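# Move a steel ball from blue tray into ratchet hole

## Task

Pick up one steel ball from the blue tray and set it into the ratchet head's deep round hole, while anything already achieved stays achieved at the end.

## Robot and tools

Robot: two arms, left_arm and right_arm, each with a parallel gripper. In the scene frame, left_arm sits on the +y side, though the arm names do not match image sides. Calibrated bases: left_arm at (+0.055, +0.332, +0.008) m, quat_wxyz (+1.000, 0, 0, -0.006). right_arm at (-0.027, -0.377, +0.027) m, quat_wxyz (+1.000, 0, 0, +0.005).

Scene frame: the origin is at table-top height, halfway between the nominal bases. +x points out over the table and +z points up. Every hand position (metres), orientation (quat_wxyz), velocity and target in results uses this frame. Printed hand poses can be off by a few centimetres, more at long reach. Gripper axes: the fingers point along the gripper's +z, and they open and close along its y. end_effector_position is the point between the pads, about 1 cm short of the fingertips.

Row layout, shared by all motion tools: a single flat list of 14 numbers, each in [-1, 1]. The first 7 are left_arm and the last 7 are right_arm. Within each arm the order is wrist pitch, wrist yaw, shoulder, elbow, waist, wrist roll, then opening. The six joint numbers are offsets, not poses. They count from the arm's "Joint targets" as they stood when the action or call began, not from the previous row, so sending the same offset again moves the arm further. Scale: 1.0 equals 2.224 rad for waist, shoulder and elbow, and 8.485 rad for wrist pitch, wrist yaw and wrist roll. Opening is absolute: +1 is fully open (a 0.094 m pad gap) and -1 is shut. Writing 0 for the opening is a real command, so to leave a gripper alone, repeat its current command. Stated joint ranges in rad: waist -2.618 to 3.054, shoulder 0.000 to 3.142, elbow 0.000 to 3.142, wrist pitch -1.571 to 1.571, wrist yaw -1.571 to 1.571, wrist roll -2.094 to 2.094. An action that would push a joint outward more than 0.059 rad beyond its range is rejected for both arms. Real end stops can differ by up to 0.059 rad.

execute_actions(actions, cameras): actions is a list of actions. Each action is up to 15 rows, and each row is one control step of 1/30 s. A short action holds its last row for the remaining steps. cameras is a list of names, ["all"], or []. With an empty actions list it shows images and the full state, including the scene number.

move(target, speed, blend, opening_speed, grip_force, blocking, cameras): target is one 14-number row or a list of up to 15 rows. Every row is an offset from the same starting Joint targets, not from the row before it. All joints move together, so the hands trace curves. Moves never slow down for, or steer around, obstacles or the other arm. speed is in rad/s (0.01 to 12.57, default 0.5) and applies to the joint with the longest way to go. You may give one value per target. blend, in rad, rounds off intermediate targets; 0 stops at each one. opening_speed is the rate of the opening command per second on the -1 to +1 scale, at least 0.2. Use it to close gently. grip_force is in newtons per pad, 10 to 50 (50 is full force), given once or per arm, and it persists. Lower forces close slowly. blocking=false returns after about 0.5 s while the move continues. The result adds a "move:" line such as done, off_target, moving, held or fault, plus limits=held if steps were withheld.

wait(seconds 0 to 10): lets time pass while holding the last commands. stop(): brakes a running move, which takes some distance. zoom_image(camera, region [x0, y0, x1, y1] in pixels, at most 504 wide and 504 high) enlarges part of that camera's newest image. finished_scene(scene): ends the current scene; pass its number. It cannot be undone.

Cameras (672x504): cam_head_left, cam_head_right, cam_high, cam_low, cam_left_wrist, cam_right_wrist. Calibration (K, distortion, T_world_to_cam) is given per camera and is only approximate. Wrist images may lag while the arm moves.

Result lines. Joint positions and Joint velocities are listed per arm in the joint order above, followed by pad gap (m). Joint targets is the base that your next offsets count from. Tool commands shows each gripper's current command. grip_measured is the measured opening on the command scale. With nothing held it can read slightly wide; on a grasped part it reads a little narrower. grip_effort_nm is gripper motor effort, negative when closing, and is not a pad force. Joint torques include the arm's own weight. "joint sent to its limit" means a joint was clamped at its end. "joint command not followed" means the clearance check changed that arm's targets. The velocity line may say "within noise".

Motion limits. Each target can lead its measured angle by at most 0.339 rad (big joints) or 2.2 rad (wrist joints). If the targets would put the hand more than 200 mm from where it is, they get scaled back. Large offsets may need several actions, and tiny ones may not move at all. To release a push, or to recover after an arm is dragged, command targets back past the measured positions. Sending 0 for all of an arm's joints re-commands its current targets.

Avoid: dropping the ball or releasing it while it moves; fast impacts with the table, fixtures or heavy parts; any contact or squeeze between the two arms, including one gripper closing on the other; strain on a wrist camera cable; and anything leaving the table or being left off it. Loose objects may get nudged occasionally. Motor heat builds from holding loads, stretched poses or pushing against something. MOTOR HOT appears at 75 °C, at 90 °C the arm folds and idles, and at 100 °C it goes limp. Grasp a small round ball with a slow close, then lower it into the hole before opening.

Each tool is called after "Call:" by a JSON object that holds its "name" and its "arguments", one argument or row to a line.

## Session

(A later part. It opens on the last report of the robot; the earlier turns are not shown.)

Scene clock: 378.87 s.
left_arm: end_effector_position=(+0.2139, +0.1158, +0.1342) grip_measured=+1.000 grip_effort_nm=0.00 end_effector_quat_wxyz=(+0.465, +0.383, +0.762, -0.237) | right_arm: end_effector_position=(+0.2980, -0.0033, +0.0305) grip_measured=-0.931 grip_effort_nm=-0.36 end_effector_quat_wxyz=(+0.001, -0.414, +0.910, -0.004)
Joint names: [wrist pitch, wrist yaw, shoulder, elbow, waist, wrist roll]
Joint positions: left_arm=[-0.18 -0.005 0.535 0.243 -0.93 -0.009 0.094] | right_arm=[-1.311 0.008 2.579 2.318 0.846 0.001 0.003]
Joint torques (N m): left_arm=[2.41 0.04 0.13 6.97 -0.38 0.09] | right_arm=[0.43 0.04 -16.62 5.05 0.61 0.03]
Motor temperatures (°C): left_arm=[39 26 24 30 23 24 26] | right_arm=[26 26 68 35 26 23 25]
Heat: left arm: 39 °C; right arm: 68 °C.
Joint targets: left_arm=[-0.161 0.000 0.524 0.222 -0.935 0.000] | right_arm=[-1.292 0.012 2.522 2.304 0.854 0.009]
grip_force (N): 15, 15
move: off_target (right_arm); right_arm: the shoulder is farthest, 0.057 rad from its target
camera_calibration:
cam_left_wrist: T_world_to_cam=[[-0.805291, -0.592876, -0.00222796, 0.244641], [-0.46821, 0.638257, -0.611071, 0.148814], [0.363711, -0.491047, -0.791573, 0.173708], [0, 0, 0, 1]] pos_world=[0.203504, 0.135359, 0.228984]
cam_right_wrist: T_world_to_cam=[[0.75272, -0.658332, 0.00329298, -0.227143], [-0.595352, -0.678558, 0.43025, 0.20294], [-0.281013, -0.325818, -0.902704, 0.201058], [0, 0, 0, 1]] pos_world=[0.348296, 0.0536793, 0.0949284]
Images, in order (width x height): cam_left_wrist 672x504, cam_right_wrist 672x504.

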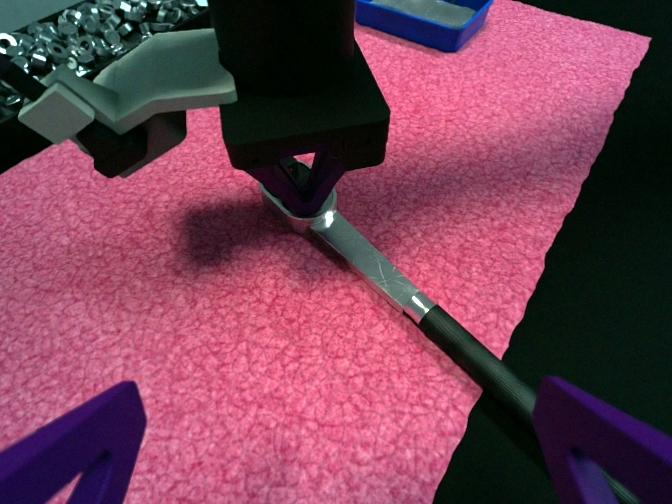

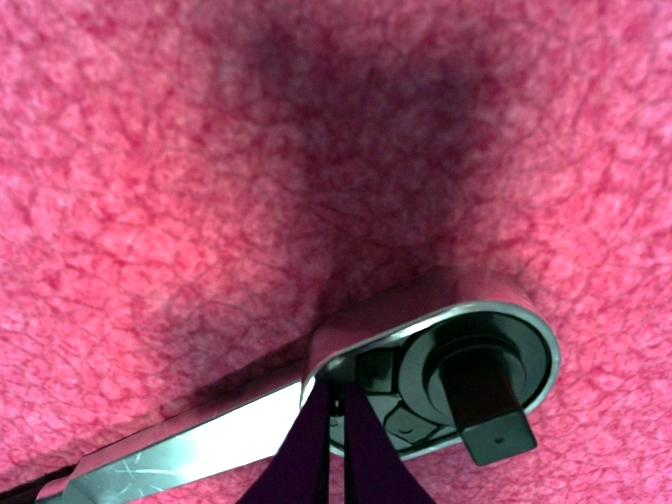

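Call:
{"name": "move", "arguments": {
  "target": [0, 0, 0, 0, 0, 0, 1, 0, 0, 0.0198, 0, 0.00105, 0, -1],
  "speed": 0.3,
  "cameras": ["cam_right_wrist", "cam_left_wrist"]
}}

Call:
{"name": "zoom_image", "arguments": {
  "camera": "cam_right_wrist",
  "region": [312, 370, 362, 420]
}}

Call:
{"name": "zoom_image", "arguments": {
  "camera": "cam_right_wrist",
  "region": [297, 340, 377, 420]
}}

Scene clock: 394.37 s.
left_arm: end_effector_position=(+0.2139, +0.1158, +0.1342) grip_measured=+1.000 grip_effort_nm=0.00 end_effector_quat_wxyz=(+0.465, +0.383, +0.762, -0.237) | right_arm: end_effector_position=(+0.2977, -0.0030, +0.0305) grip_measured=-0.931 grip_effort_nm=-0.36 end_effector_quat_wxyz=(+0.001, -0.415, +0.910, -0.004)
Joint names: [wrist pitch, wrist yaw, shoulder, elbow, waist, wrist roll]
Joint positions: left_arm=[-0.18 -0.005 0.535 0.243 -0.93 -0.009 0.094] | right_arm=[-1.311 0.008 2.579 2.318 0.847 0.001 0.003]
Joint torques (N m): left_arm=[2.41 0.05 0.13 6.97 -0.39 0.09] | right_arm=[0.41 0.07 -13.33 5.07 0.7 0.06]
Motor temperatures (°C): left_arm=[40 26 24 30 23 24 26] | right_arm=[26 26 69 35 26 23 25]
Heat: left arm: 40 °C; right arm: 69 °C.
Joint targets: left_arm=[-0.161 0.000 0.524 0.222 -0.935 0.000] | right_arm=[-1.292 0.012 2.566 2.304 0.856 0.009]
grip_force (N): 15, 15
move: done
camera_calibration:
cam_left_wrist: T_world_to_cam=[[-0.805291, -0.592876, -0.00222796, 0.244641], [-0.46821, 0.638257, -0.611071, 0.148814], [0.363711, -0.491047, -0.791573, 0.173708], [0, 0, 0, 1]] pos_world=[0.203504, 0.135359, 0.228984]
cam_right_wrist: T_world_to_cam=[[0.753181, -0.657806, 0.00327229, -0.226904], [-0.594865, -0.678974, 0.430267, 0.202817], [-0.28081, -0.326015, -0.902696, 0.20101], [0, 0, 0, 1]] pos_world=[0.347995, 0.0539811, 0.0949283]
Images, in order (width x height): cam_left_wrist 672x504, cam_right_wrist 672x504.

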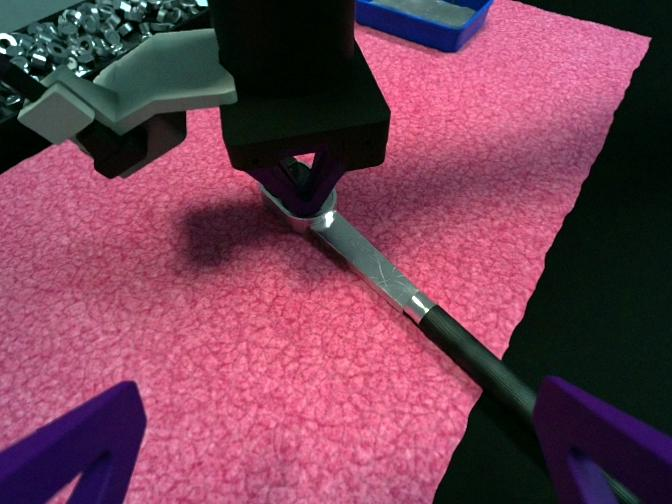

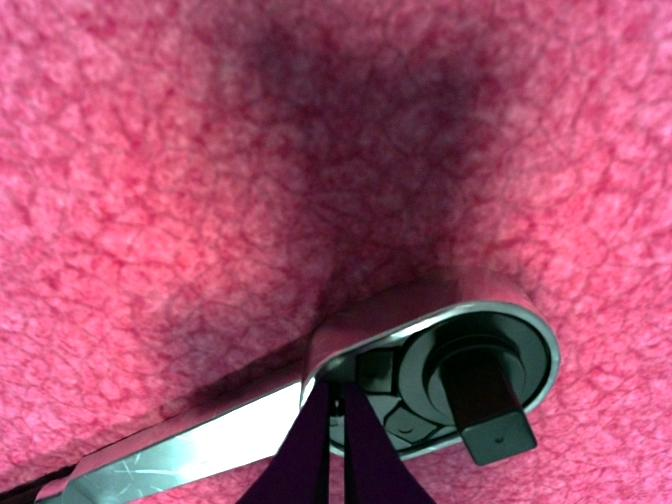

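Scaled by 10.080 from the camera's 672x504 image, which has a finer 960x720 frame.

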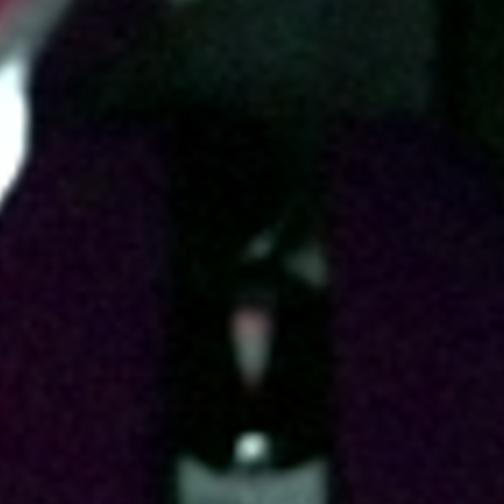

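Scaled by 6.300 from the camera's 672x504 image, which has a finer 960x720 frame.

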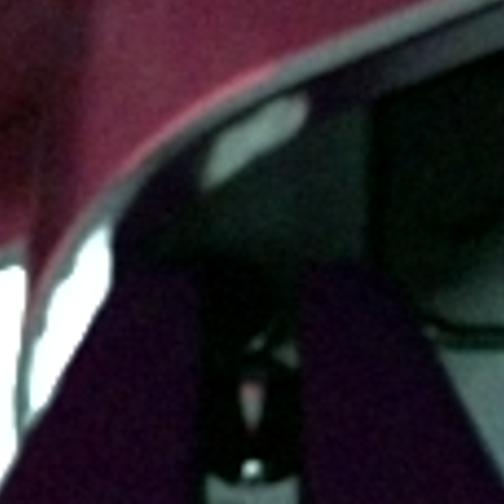

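Call:
{"name": "move", "arguments": {
  "target": [0, 0, 0, 0, 0, 0, 1, 0, 0, 0, 0, 0, 0, -0.85],
  "opening_speed": 0.3,
  "cameras": ["cam_right_wrist", "cam_left_wrist"]
}}

Call:
{"name": "zoom_image", "arguments": {
  "camera": "cam_right_wrist",
  "region": [312, 370, 362, 420]
}}

Call:
{"name": "zoom_image", "arguments": {
  "camera": "cam_right_wrist",
  "region": [297, 340, 377, 420]
}}

Scene clock: 410.57 s.
left_arm: end_effector_position=(+0.2139, +0.1158, +0.1342) grip_measured=+1.000 grip_effort_nm=0.00 end_effector_quat_wxyz=(+0.465, +0.383, +0.762, -0.237) | right_arm: end_effector_position=(+0.2984, -0.0036, +0.0306) grip_measured=-0.852 grip_effort_nm=0.12 end_effector_quat_wxyz=(+0.002, -0.415, +0.910, -0.006)
Joint names: [wrist pitch, wrist yaw, shoulder, elbow, waist, wrist roll]
Joint positions: left_arm=[-0.18 -0.005 0.535 0.243 -0.93 -0.009 0.094] | right_arm=[-1.311 0.013 2.579 2.318 0.847 0.001 0.007]
Joint torques (N m): left_arm=[2.41 0.05 0.14 6.97 -0.38 0.09] | right_arm=[0.41 0.01 -13.26 5.16 0.7 0.07]
Motor temperatures (°C): left_arm=[40 26 24 30 23 24 26] | right_arm=[26 26 65 35 26 23 25]
Heat: left arm: 40 °C; right arm: 65 °C.
Joint targets: left_arm=[-0.161 0.000 0.524 0.222 -0.935 0.000] | right_arm=[-1.291 0.012 2.566 2.304 0.856 0.009]
grip_force (N): 15, 15
move: done
camera_calibration:
cam_left_wrist: T_world_to_cam=[[-0.805291, -0.592876, -0.00222796, 0.244641], [-0.46821, 0.638257, -0.611071, 0.148814], [0.363711, -0.491047, -0.791573, 0.173708], [0, 0, 0, 1]] pos_world=[0.203504, 0.135359, 0.228984]
cam_right_wrist: T_world_to_cam=[[0.753162, -0.657784, 0.00822076, -0.227928], [-0.596482, -0.677594, 0.430204, 0.203277], [-0.277411, -0.328917, -0.902694, 0.199967], [0, 0, 0, 1]] pos_world=[0.34839, 0.0535847, 0.0949327]
Images, in order (width x height): cam_left_wrist 672x504, cam_right_wrist 672x504.

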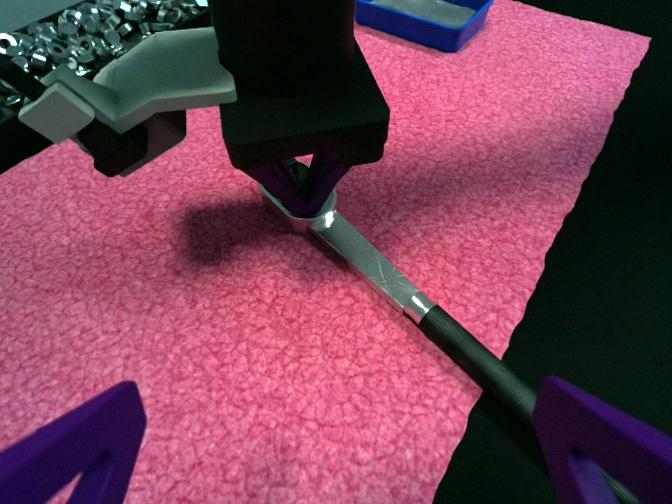

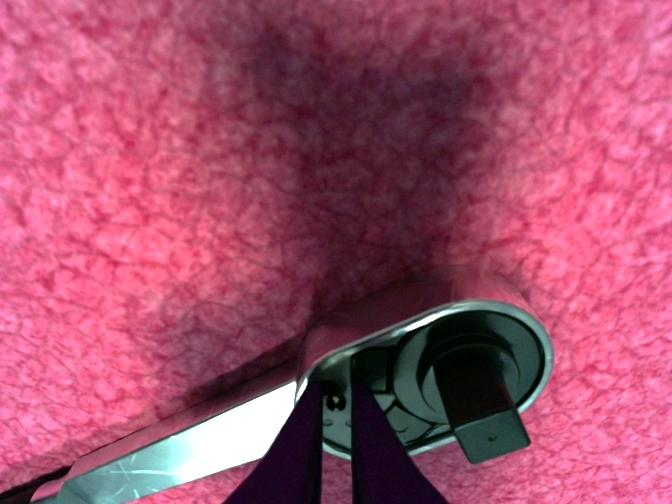

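Scaled by 10.080 from the camera's 672x504 image, which has a finer 960x720 frame.

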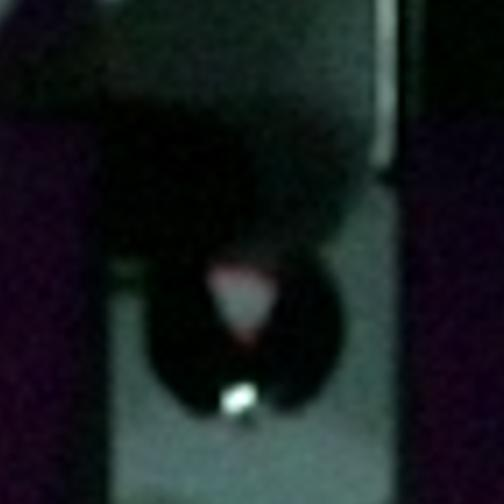

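Scaled by 6.300 from the camera's 672x504 image, which has a finer 960x720 frame.

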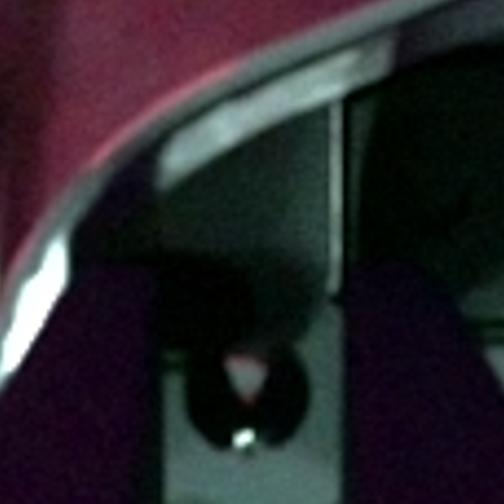

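Call:
{"name": "move", "arguments": {
  "target": [
    [0, 0, 0, 0, 0, 0, 1, 0.00055, 0, 0, -0.00211, 0, 0, -0.85],
    [0, 0, 0, 0, 0, 0, 1, 0.00055, 0, 0, -0.00211, 0, 0, -1.0],
    [0, 0, 0, 0, 0, 0, 1, 0.00128, 0, 0, -0.00211, 0.0009, 0, -1.0]
  ],
  "speed": 0.2,
  "opening_speed": 0.3,
  "cameras": ["cam_right_wrist", "cam_left_wrist"]
}}

Call:
{"name": "zoom_image", "arguments": {
  "camera": "cam_right_wrist",
  "region": [312, 370, 362, 420]
}}

Call:
{"name": "zoom_image", "arguments": {
  "camera": "cam_right_wrist",
  "region": [297, 340, 377, 420]
}}

Scene clock: 453.40 s.
left_arm: end_effector_position=(+0.2139, +0.1158, +0.1342) grip_measured=+1.000 grip_effort_nm=0.00 end_effector_quat_wxyz=(+0.465, +0.383, +0.762, -0.237) | right_arm: end_effector_position=(+0.2979, -0.0025, +0.0305) grip_measured=-0.934 grip_effort_nm=-0.36 end_effector_quat_wxyz=(+0.003, -0.416, +0.909, -0.006)
Joint names: [wrist pitch, wrist yaw, shoulder, elbow, waist, wrist roll]
Joint positions: left_arm=[-0.18 -0.005 0.535 0.243 -0.93 -0.009 0.094] | right_arm=[-1.309 0.013 2.579 2.318 0.849 0.001 0.003]
Joint torques (N m): left_arm=[2.41 0.05 0.13 6.97 -0.39 0.09] | right_arm=[0.51 0.01 -13.3 4.75 0.72 0.07]
Motor temperatures (°C): left_arm=[40 26 24 30 23 24 26] | right_arm=[26 26 63 35 26 23 25]
Heat: left arm: 40 °C; right arm: 63 °C.
Joint targets: left_arm=[-0.162 0.000 0.524 0.222 -0.935 0.000] | right_arm=[-1.280 0.012 2.566 2.299 0.858 0.009]
grip_force (N): 15, 15
move: done
camera_calibration:
cam_left_wrist: T_world_to_cam=[[-0.805291, -0.592876, -0.00222796, 0.244641], [-0.46821, 0.638257, -0.611071, 0.148814], [0.363711, -0.491047, -0.791573, 0.173708], [0, 0, 0, 1]] pos_world=[0.203504, 0.135359, 0.228984]
cam_right_wrist: T_world_to_cam=[[0.754671, -0.656051, 0.00827025, -0.227295], [-0.595455, -0.679563, 0.428518, 0.20347], [-0.27551, -0.328315, -0.903495, 0.199612], [0, 0, 0, 1]] pos_world=[0.347685, 0.0546892, 0.0950383]
Images, in order (width x height): cam_left_wrist 672x504, cam_right_wrist 672x504.

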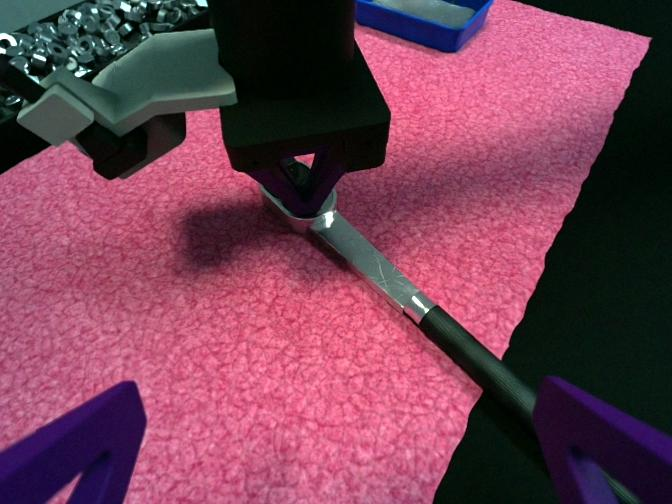

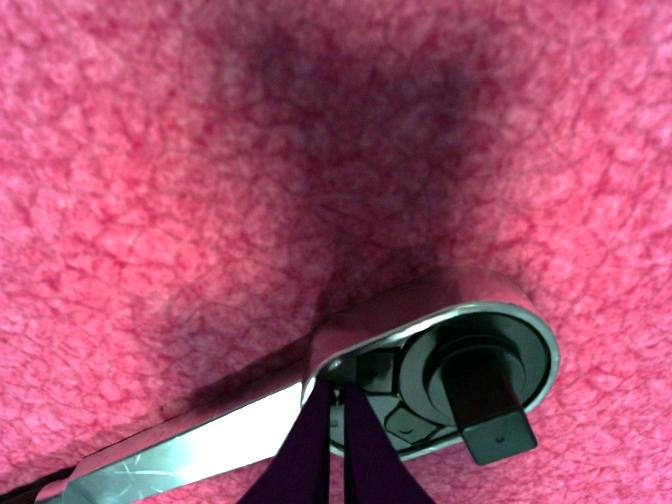

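Scaled by 10.080 from the camera's 672x504 image, which has a finer 960x720 frame.

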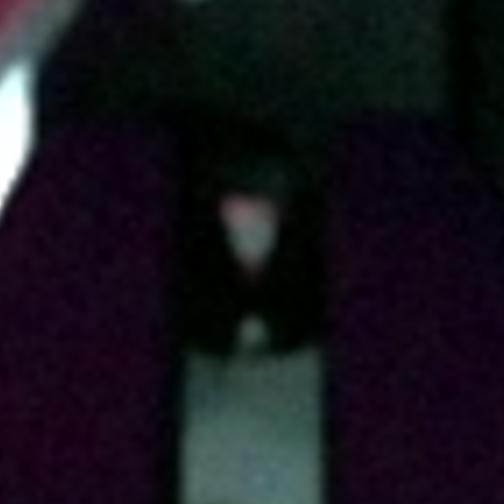

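Scaled by 6.300 from the camera's 672x504 image, which has a finer 960x720 frame.

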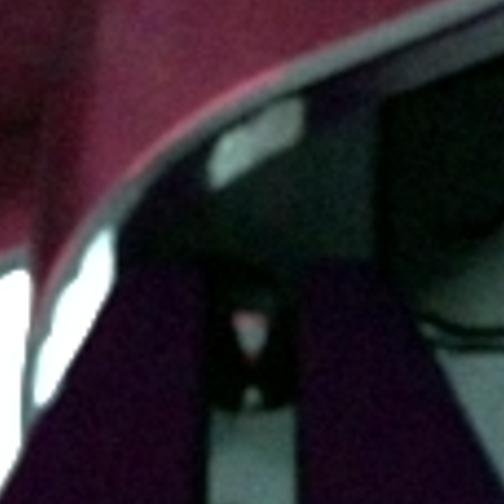

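Call:
{"name": "move", "arguments": {
  "target": [0, 0, 0, 0, 0, 0, 1, 0, 0, 0, 0, 0, 0, -0.85],
  "opening_speed": 0.2,
  "cameras": ["cam_right_wrist"]
}}

Call:
{"name": "zoom_image", "arguments": {
  "camera": "cam_right_wrist",
  "region": [312, 370, 362, 420]
}}

Call:
{"name": "zoom_image", "arguments": {
  "camera": "cam_right_wrist",
  "region": [297, 340, 377, 420]
}}

Scene clock: 473.50 s.
left_arm: end_effector_position=(+0.2139, +0.1158, +0.1342) grip_measured=+1.000 grip_effort_nm=0.00 end_effector_quat_wxyz=(+0.465, +0.383, +0.762, -0.237) | right_arm: end_effector_position=(+0.2985, -0.0023, +0.0306) grip_measured=-0.852 grip_effort_nm=0.11 end_effector_quat_wxyz=(+0.005, -0.416, +0.909, -0.007)
Joint names: [wrist pitch, wrist yaw, shoulder, elbow, waist, wrist roll]
Joint positions: left_arm=[-0.18 -0.005 0.535 0.243 -0.93 -0.009 0.094] | right_arm=[-1.307 0.016 2.579 2.318 0.85 0.001 0.007]
Joint torques (N m): left_arm=[2.41 0.04 0.13 6.97 -0.39 0.09] | right_arm=[0.51 -0.01 -13.3 4.82 0.68 0.04]
Motor temperatures (°C): left_arm=[41 26 24 30 23 24 26] | right_arm=[26 26 63 35 26 23 25]
Heat: left arm: 41 °C; right arm: 63 °C.
Joint targets: left_arm=[-0.162 0.000 0.524 0.222 -0.935 0.000] | right_arm=[-1.281 0.012 2.566 2.299 0.858 0.009]
grip_force (N): 15, 15
move: done
camera_calibration:
cam_right_wrist: T_world_to_cam=[[0.755093, -0.655506, 0.0120935, -0.227861], [-0.596852, -0.679662, 0.426412, 0.204453], [-0.271296, -0.329199, -0.904448, 0.198656], [0, 0, 0, 1]] pos_world=[0.347979, 0.0549919, 0.0952483]
Images, in order (width x height): cam_right_wrist 672x504.

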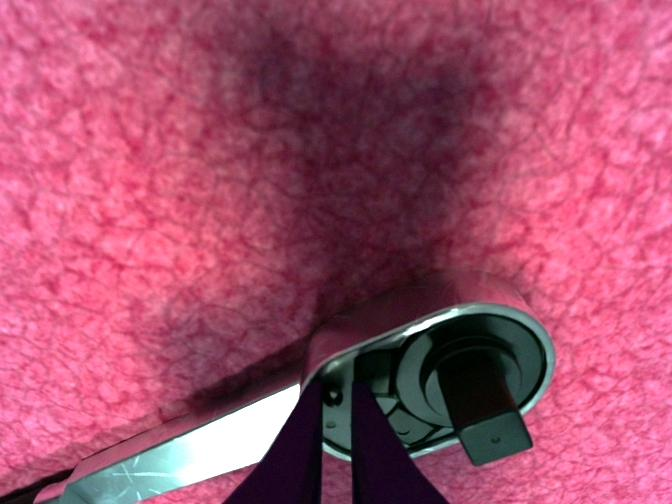

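Scaled by 10.080 from the camera's 672x504 image, which has a finer 960x720 frame.

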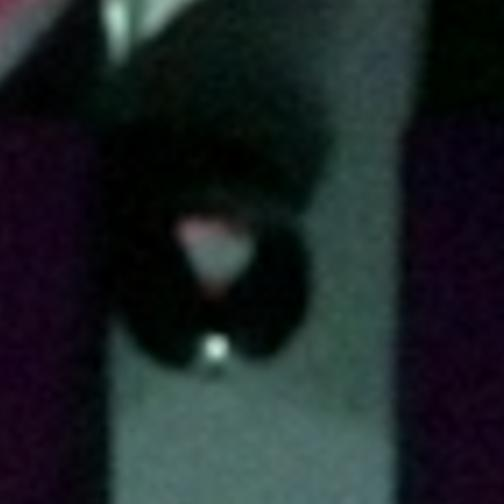

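Scaled by 6.300 from the camera's 672x504 image, which has a finer 960x720 frame.

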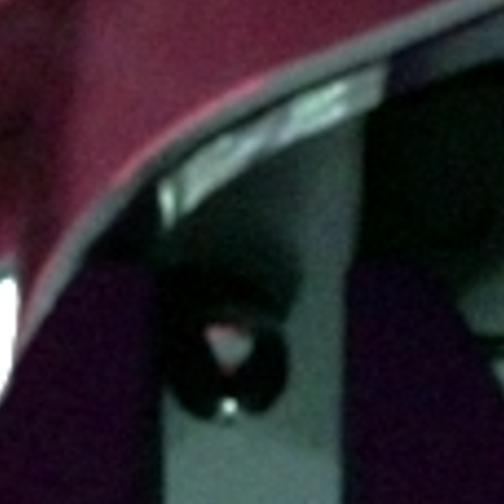

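Call:
{"name": "move", "arguments": {
  "target": [
    [0, 0, 0, 0, 0, 0, 1, 0, 0, -0.0295, 0, 0, 0, -0.85],
    [0, 0, 0, 0, 0, 0, 1, 0, 0, -0.0095, 0, 0, 0, -0.85]
  ],
  "speed": 0.2,
  "cameras": ["cam_right_wrist", "cam_left_wrist"]
}}

Call:
{"name": "zoom_image", "arguments": {
  "camera": "cam_right_wrist",
  "region": [307, 340, 367, 400]
}}

Call:
{"name": "zoom_image", "arguments": {
  "camera": "cam_left_wrist",
  "region": [283, 190, 323, 230]
}}

Scene clock: 496.13 s.
left_arm: end_effector_position=(+0.2139, +0.1158, +0.1342) grip_measured=+1.000 grip_effort_nm=0.00 end_effector_quat_wxyz=(+0.465, +0.383, +0.762, -0.237) | right_arm: end_effector_position=(+0.2998, +0.0011, +0.0395) grip_measured=-0.852 grip_effort_nm=0.11 end_effector_quat_wxyz=(+0.016, -0.417, +0.909, -0.001)
Joint names: [wrist pitch, wrist yaw, shoulder, elbow, waist, wrist roll]
Joint positions: left_arm=[-0.18 -0.005 0.535 0.243 -0.93 -0.009 0.094] | right_arm=[-1.298 0.016 2.557 2.313 0.852 0.001 0.007]
Joint torques (N m): left_arm=[2.41 0.04 0.13 6.97 -0.38 0.09] | right_arm=[0.46 -0.02 -13.24 5.2 0.5 0.07]
Motor temperatures (°C): left_arm=[41 26 24 30 23 24 26] | right_arm=[26 26 64 35 26 23 25]
Heat: left arm: 41 °C; right arm: 64 °C.
Joint targets: left_arm=[-0.162 0.000 0.524 0.222 -0.935 0.000] | right_arm=[-1.281 0.012 2.545 2.300 0.858 0.009]
grip_force (N): 15, 15
move: done
camera_calibration:
cam_left_wrist: T_world_to_cam=[[-0.805291, -0.592876, -0.00222796, 0.244641], [-0.46821, 0.638257, -0.611071, 0.148814], [0.363711, -0.491047, -0.791573, 0.173708], [0, 0, 0, 1]] pos_world=[0.203504, 0.135359, 0.228984]
cam_right_wrist: T_world_to_cam=[[0.756397, -0.654004, 0.0119474, -0.227143], [-0.60219, -0.689108, 0.40311, 0.206215], [-0.255402, -0.312106, -0.915074, 0.20385], [0, 0, 0, 1]] pos_world=[0.348055, 0.0571747, 0.106124]
Images, in order (width x height): cam_left_wrist 672x504, cam_right_wrist 672x504.

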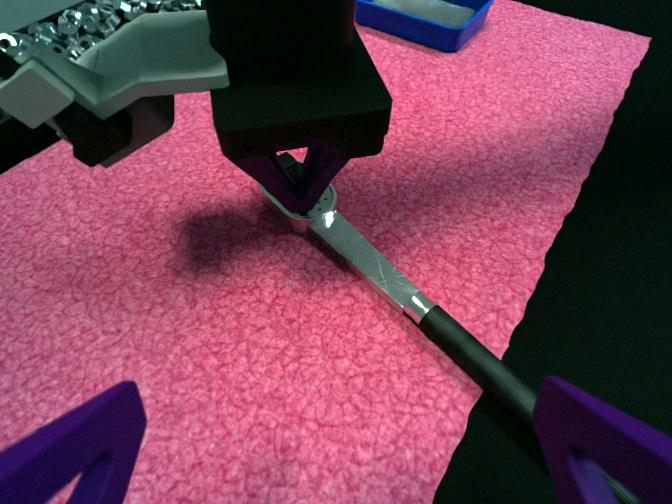

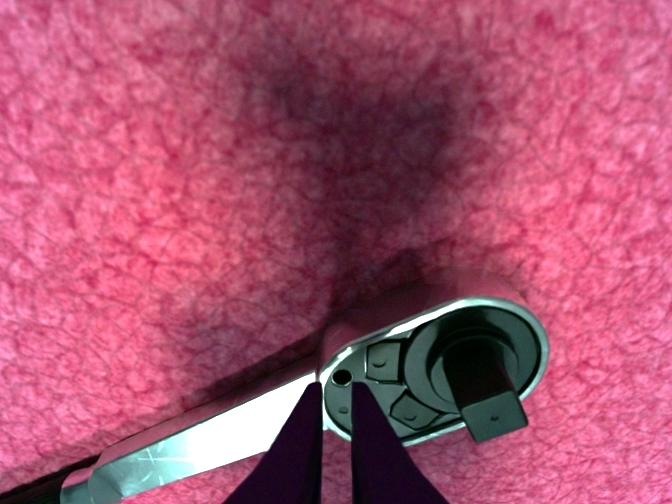

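Scaled by 8.400 from the camera's 672x504 image, which has a finer 960x720 frame.

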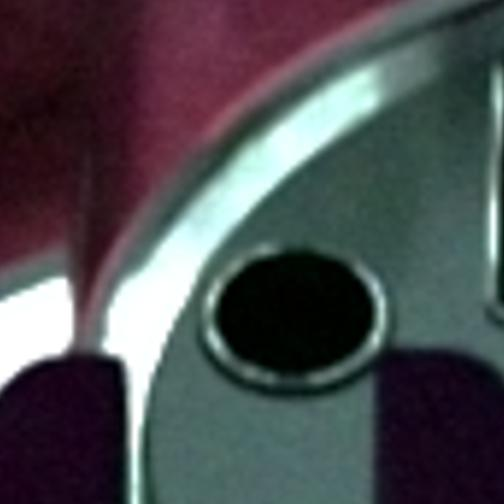

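Scaled by 12.600 from the camera's 672x504 image, which has a finer 960x720 frame.

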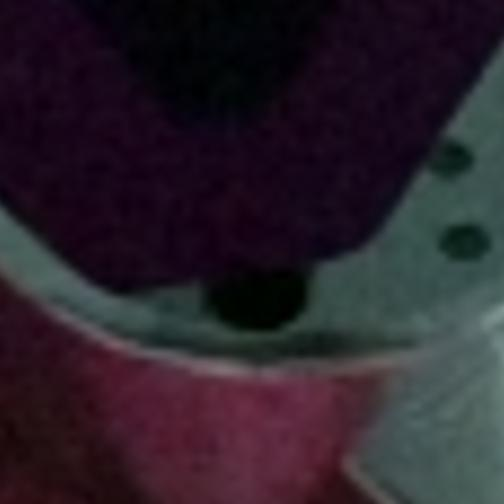

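Call:
{"name": "move", "arguments": {
  "target": [
    [0, 0, 0, 0, 0, 0, 1, 0, 0, -0.045, 0, 0, 0, -0.85],
    [0, 0, 0, 0, 0, 0, 1, 0.0045, 0, -0.135, -0.15, 0, 0, -0.85],
    [0, 0, 0, 0, 0, 0, 1, 0.0045, 0, -0.119, -0.15, 0, 0, -0.85]
  ],
  "speed": 0.4,
  "blend": [0.03, 0, 0],
  "cameras": ["cam_right_wrist", "cam_left_wrist"]
}}

Call:
{"name": "zoom_image", "arguments": {
  "camera": "cam_left_wrist",
  "region": [273, 180, 333, 240]
}}

Scene clock: 516.80 s.
left_arm: end_effector_position=(+0.2139, +0.1158, +0.1343) grip_measured=+1.000 grip_effort_nm=0.00 end_effector_quat_wxyz=(+0.465, +0.383, +0.762, -0.237) | right_arm: end_effector_position=(+0.2648, -0.0398, +0.0742) grip_measured=-0.852 grip_effort_nm=0.11 end_effector_quat_wxyz=(+0.002, -0.417, +0.909, -0.008)
Joint names: [wrist pitch, wrist yaw, shoulder, elbow, waist, wrist roll]
Joint positions: left_arm=[-0.18 -0.005 0.535 0.243 -0.93 -0.009 0.094] | right_arm=[-1.26 0.016 2.295 1.981 0.852 0.001 0.007]
Joint torques (N m): left_arm=[2.41 0.05 0.13 6.97 -0.39 0.09] | right_arm=[0.41 -0.02 -11.78 5 0.42 0.05]
Motor temperatures (°C): left_arm=[41 26 24 30 23 24 26] | right_arm=[26 26 65 35 26 23 25]
Heat: left arm: 41 °C; right arm: 65 °C.
Joint targets: left_arm=[-0.161 0.000 0.524 0.222 -0.935 0.000] | right_arm=[-1.243 0.012 2.280 1.966 0.858 0.009]
grip_force (N): 15, 15
move: done
camera_calibration:
cam_left_wrist: T_world_to_cam=[[-0.805285, -0.592883, -0.00227445, 0.244652], [-0.468068, 0.6381, -0.611343, 0.14893], [0.363907, -0.491241, -0.791362, 0.173726], [0, 0, 0, 1]] pos_world=[0.203504, 0.135359, 0.229084]
cam_right_wrist: T_world_to_cam=[[0.756651, -0.653707, 0.0120816, -0.22791], [-0.593677, -0.679191, 0.431564, 0.138989], [-0.273911, -0.333716, -0.902001, 0.216918], [0, 0, 0, 1]] pos_world=[0.314379, 0.0178027, 0.138431]
Images, in order (width x height): cam_left_wrist 672x504, cam_right_wrist 672x504.

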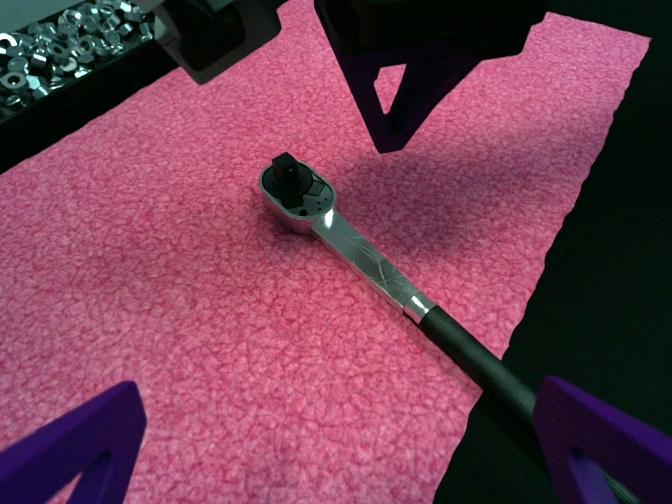

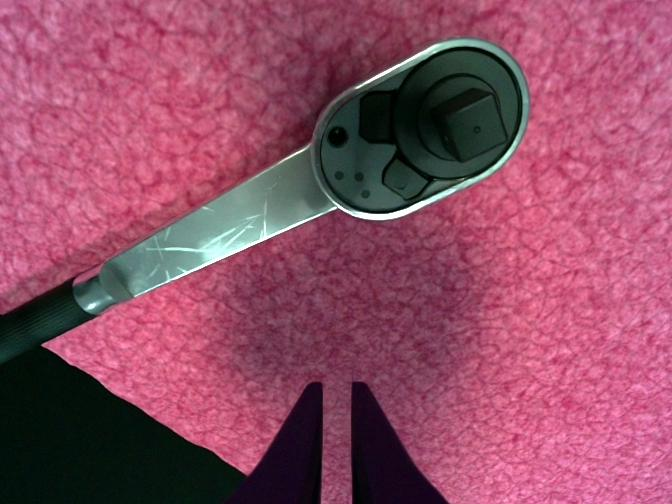

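Scaled by 8.400 from the camera's 672x504 image, which has a finer 960x720 frame.

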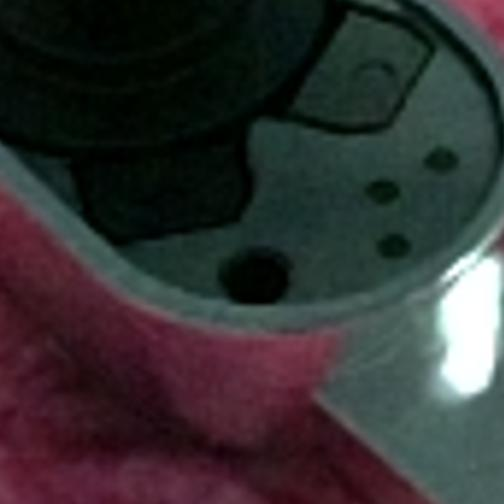

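Call:
{"name": "zoom_image", "arguments": {
  "camera": "cam_right_wrist",
  "region": [318, 115, 358, 155]
}}

Call:
{"name": "zoom_image", "arguments": {
  "camera": "cam_right_wrist",
  "region": [290, 30, 530, 270]
}}

Scaled by 12.600 from the camera's 672x504 image, which has a finer 960x720 frame.

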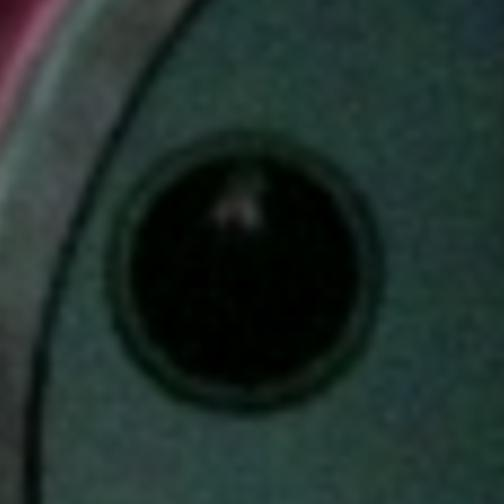

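Scaled by 2.100 from the camera's 672x504 image, which has a finer 960x720 frame.

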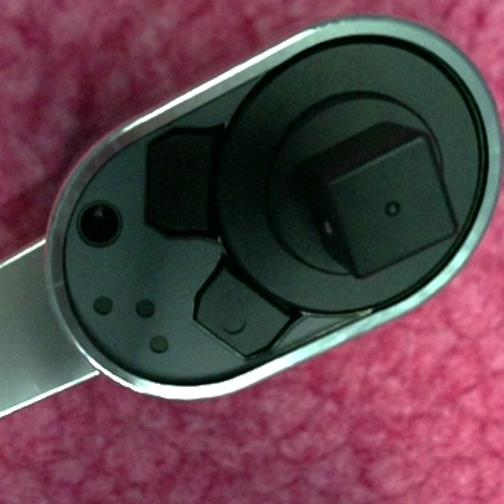

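Call:
{"name": "finished_scene", "arguments": {
  "scene": 2
}}

The scene is finished: the task was done.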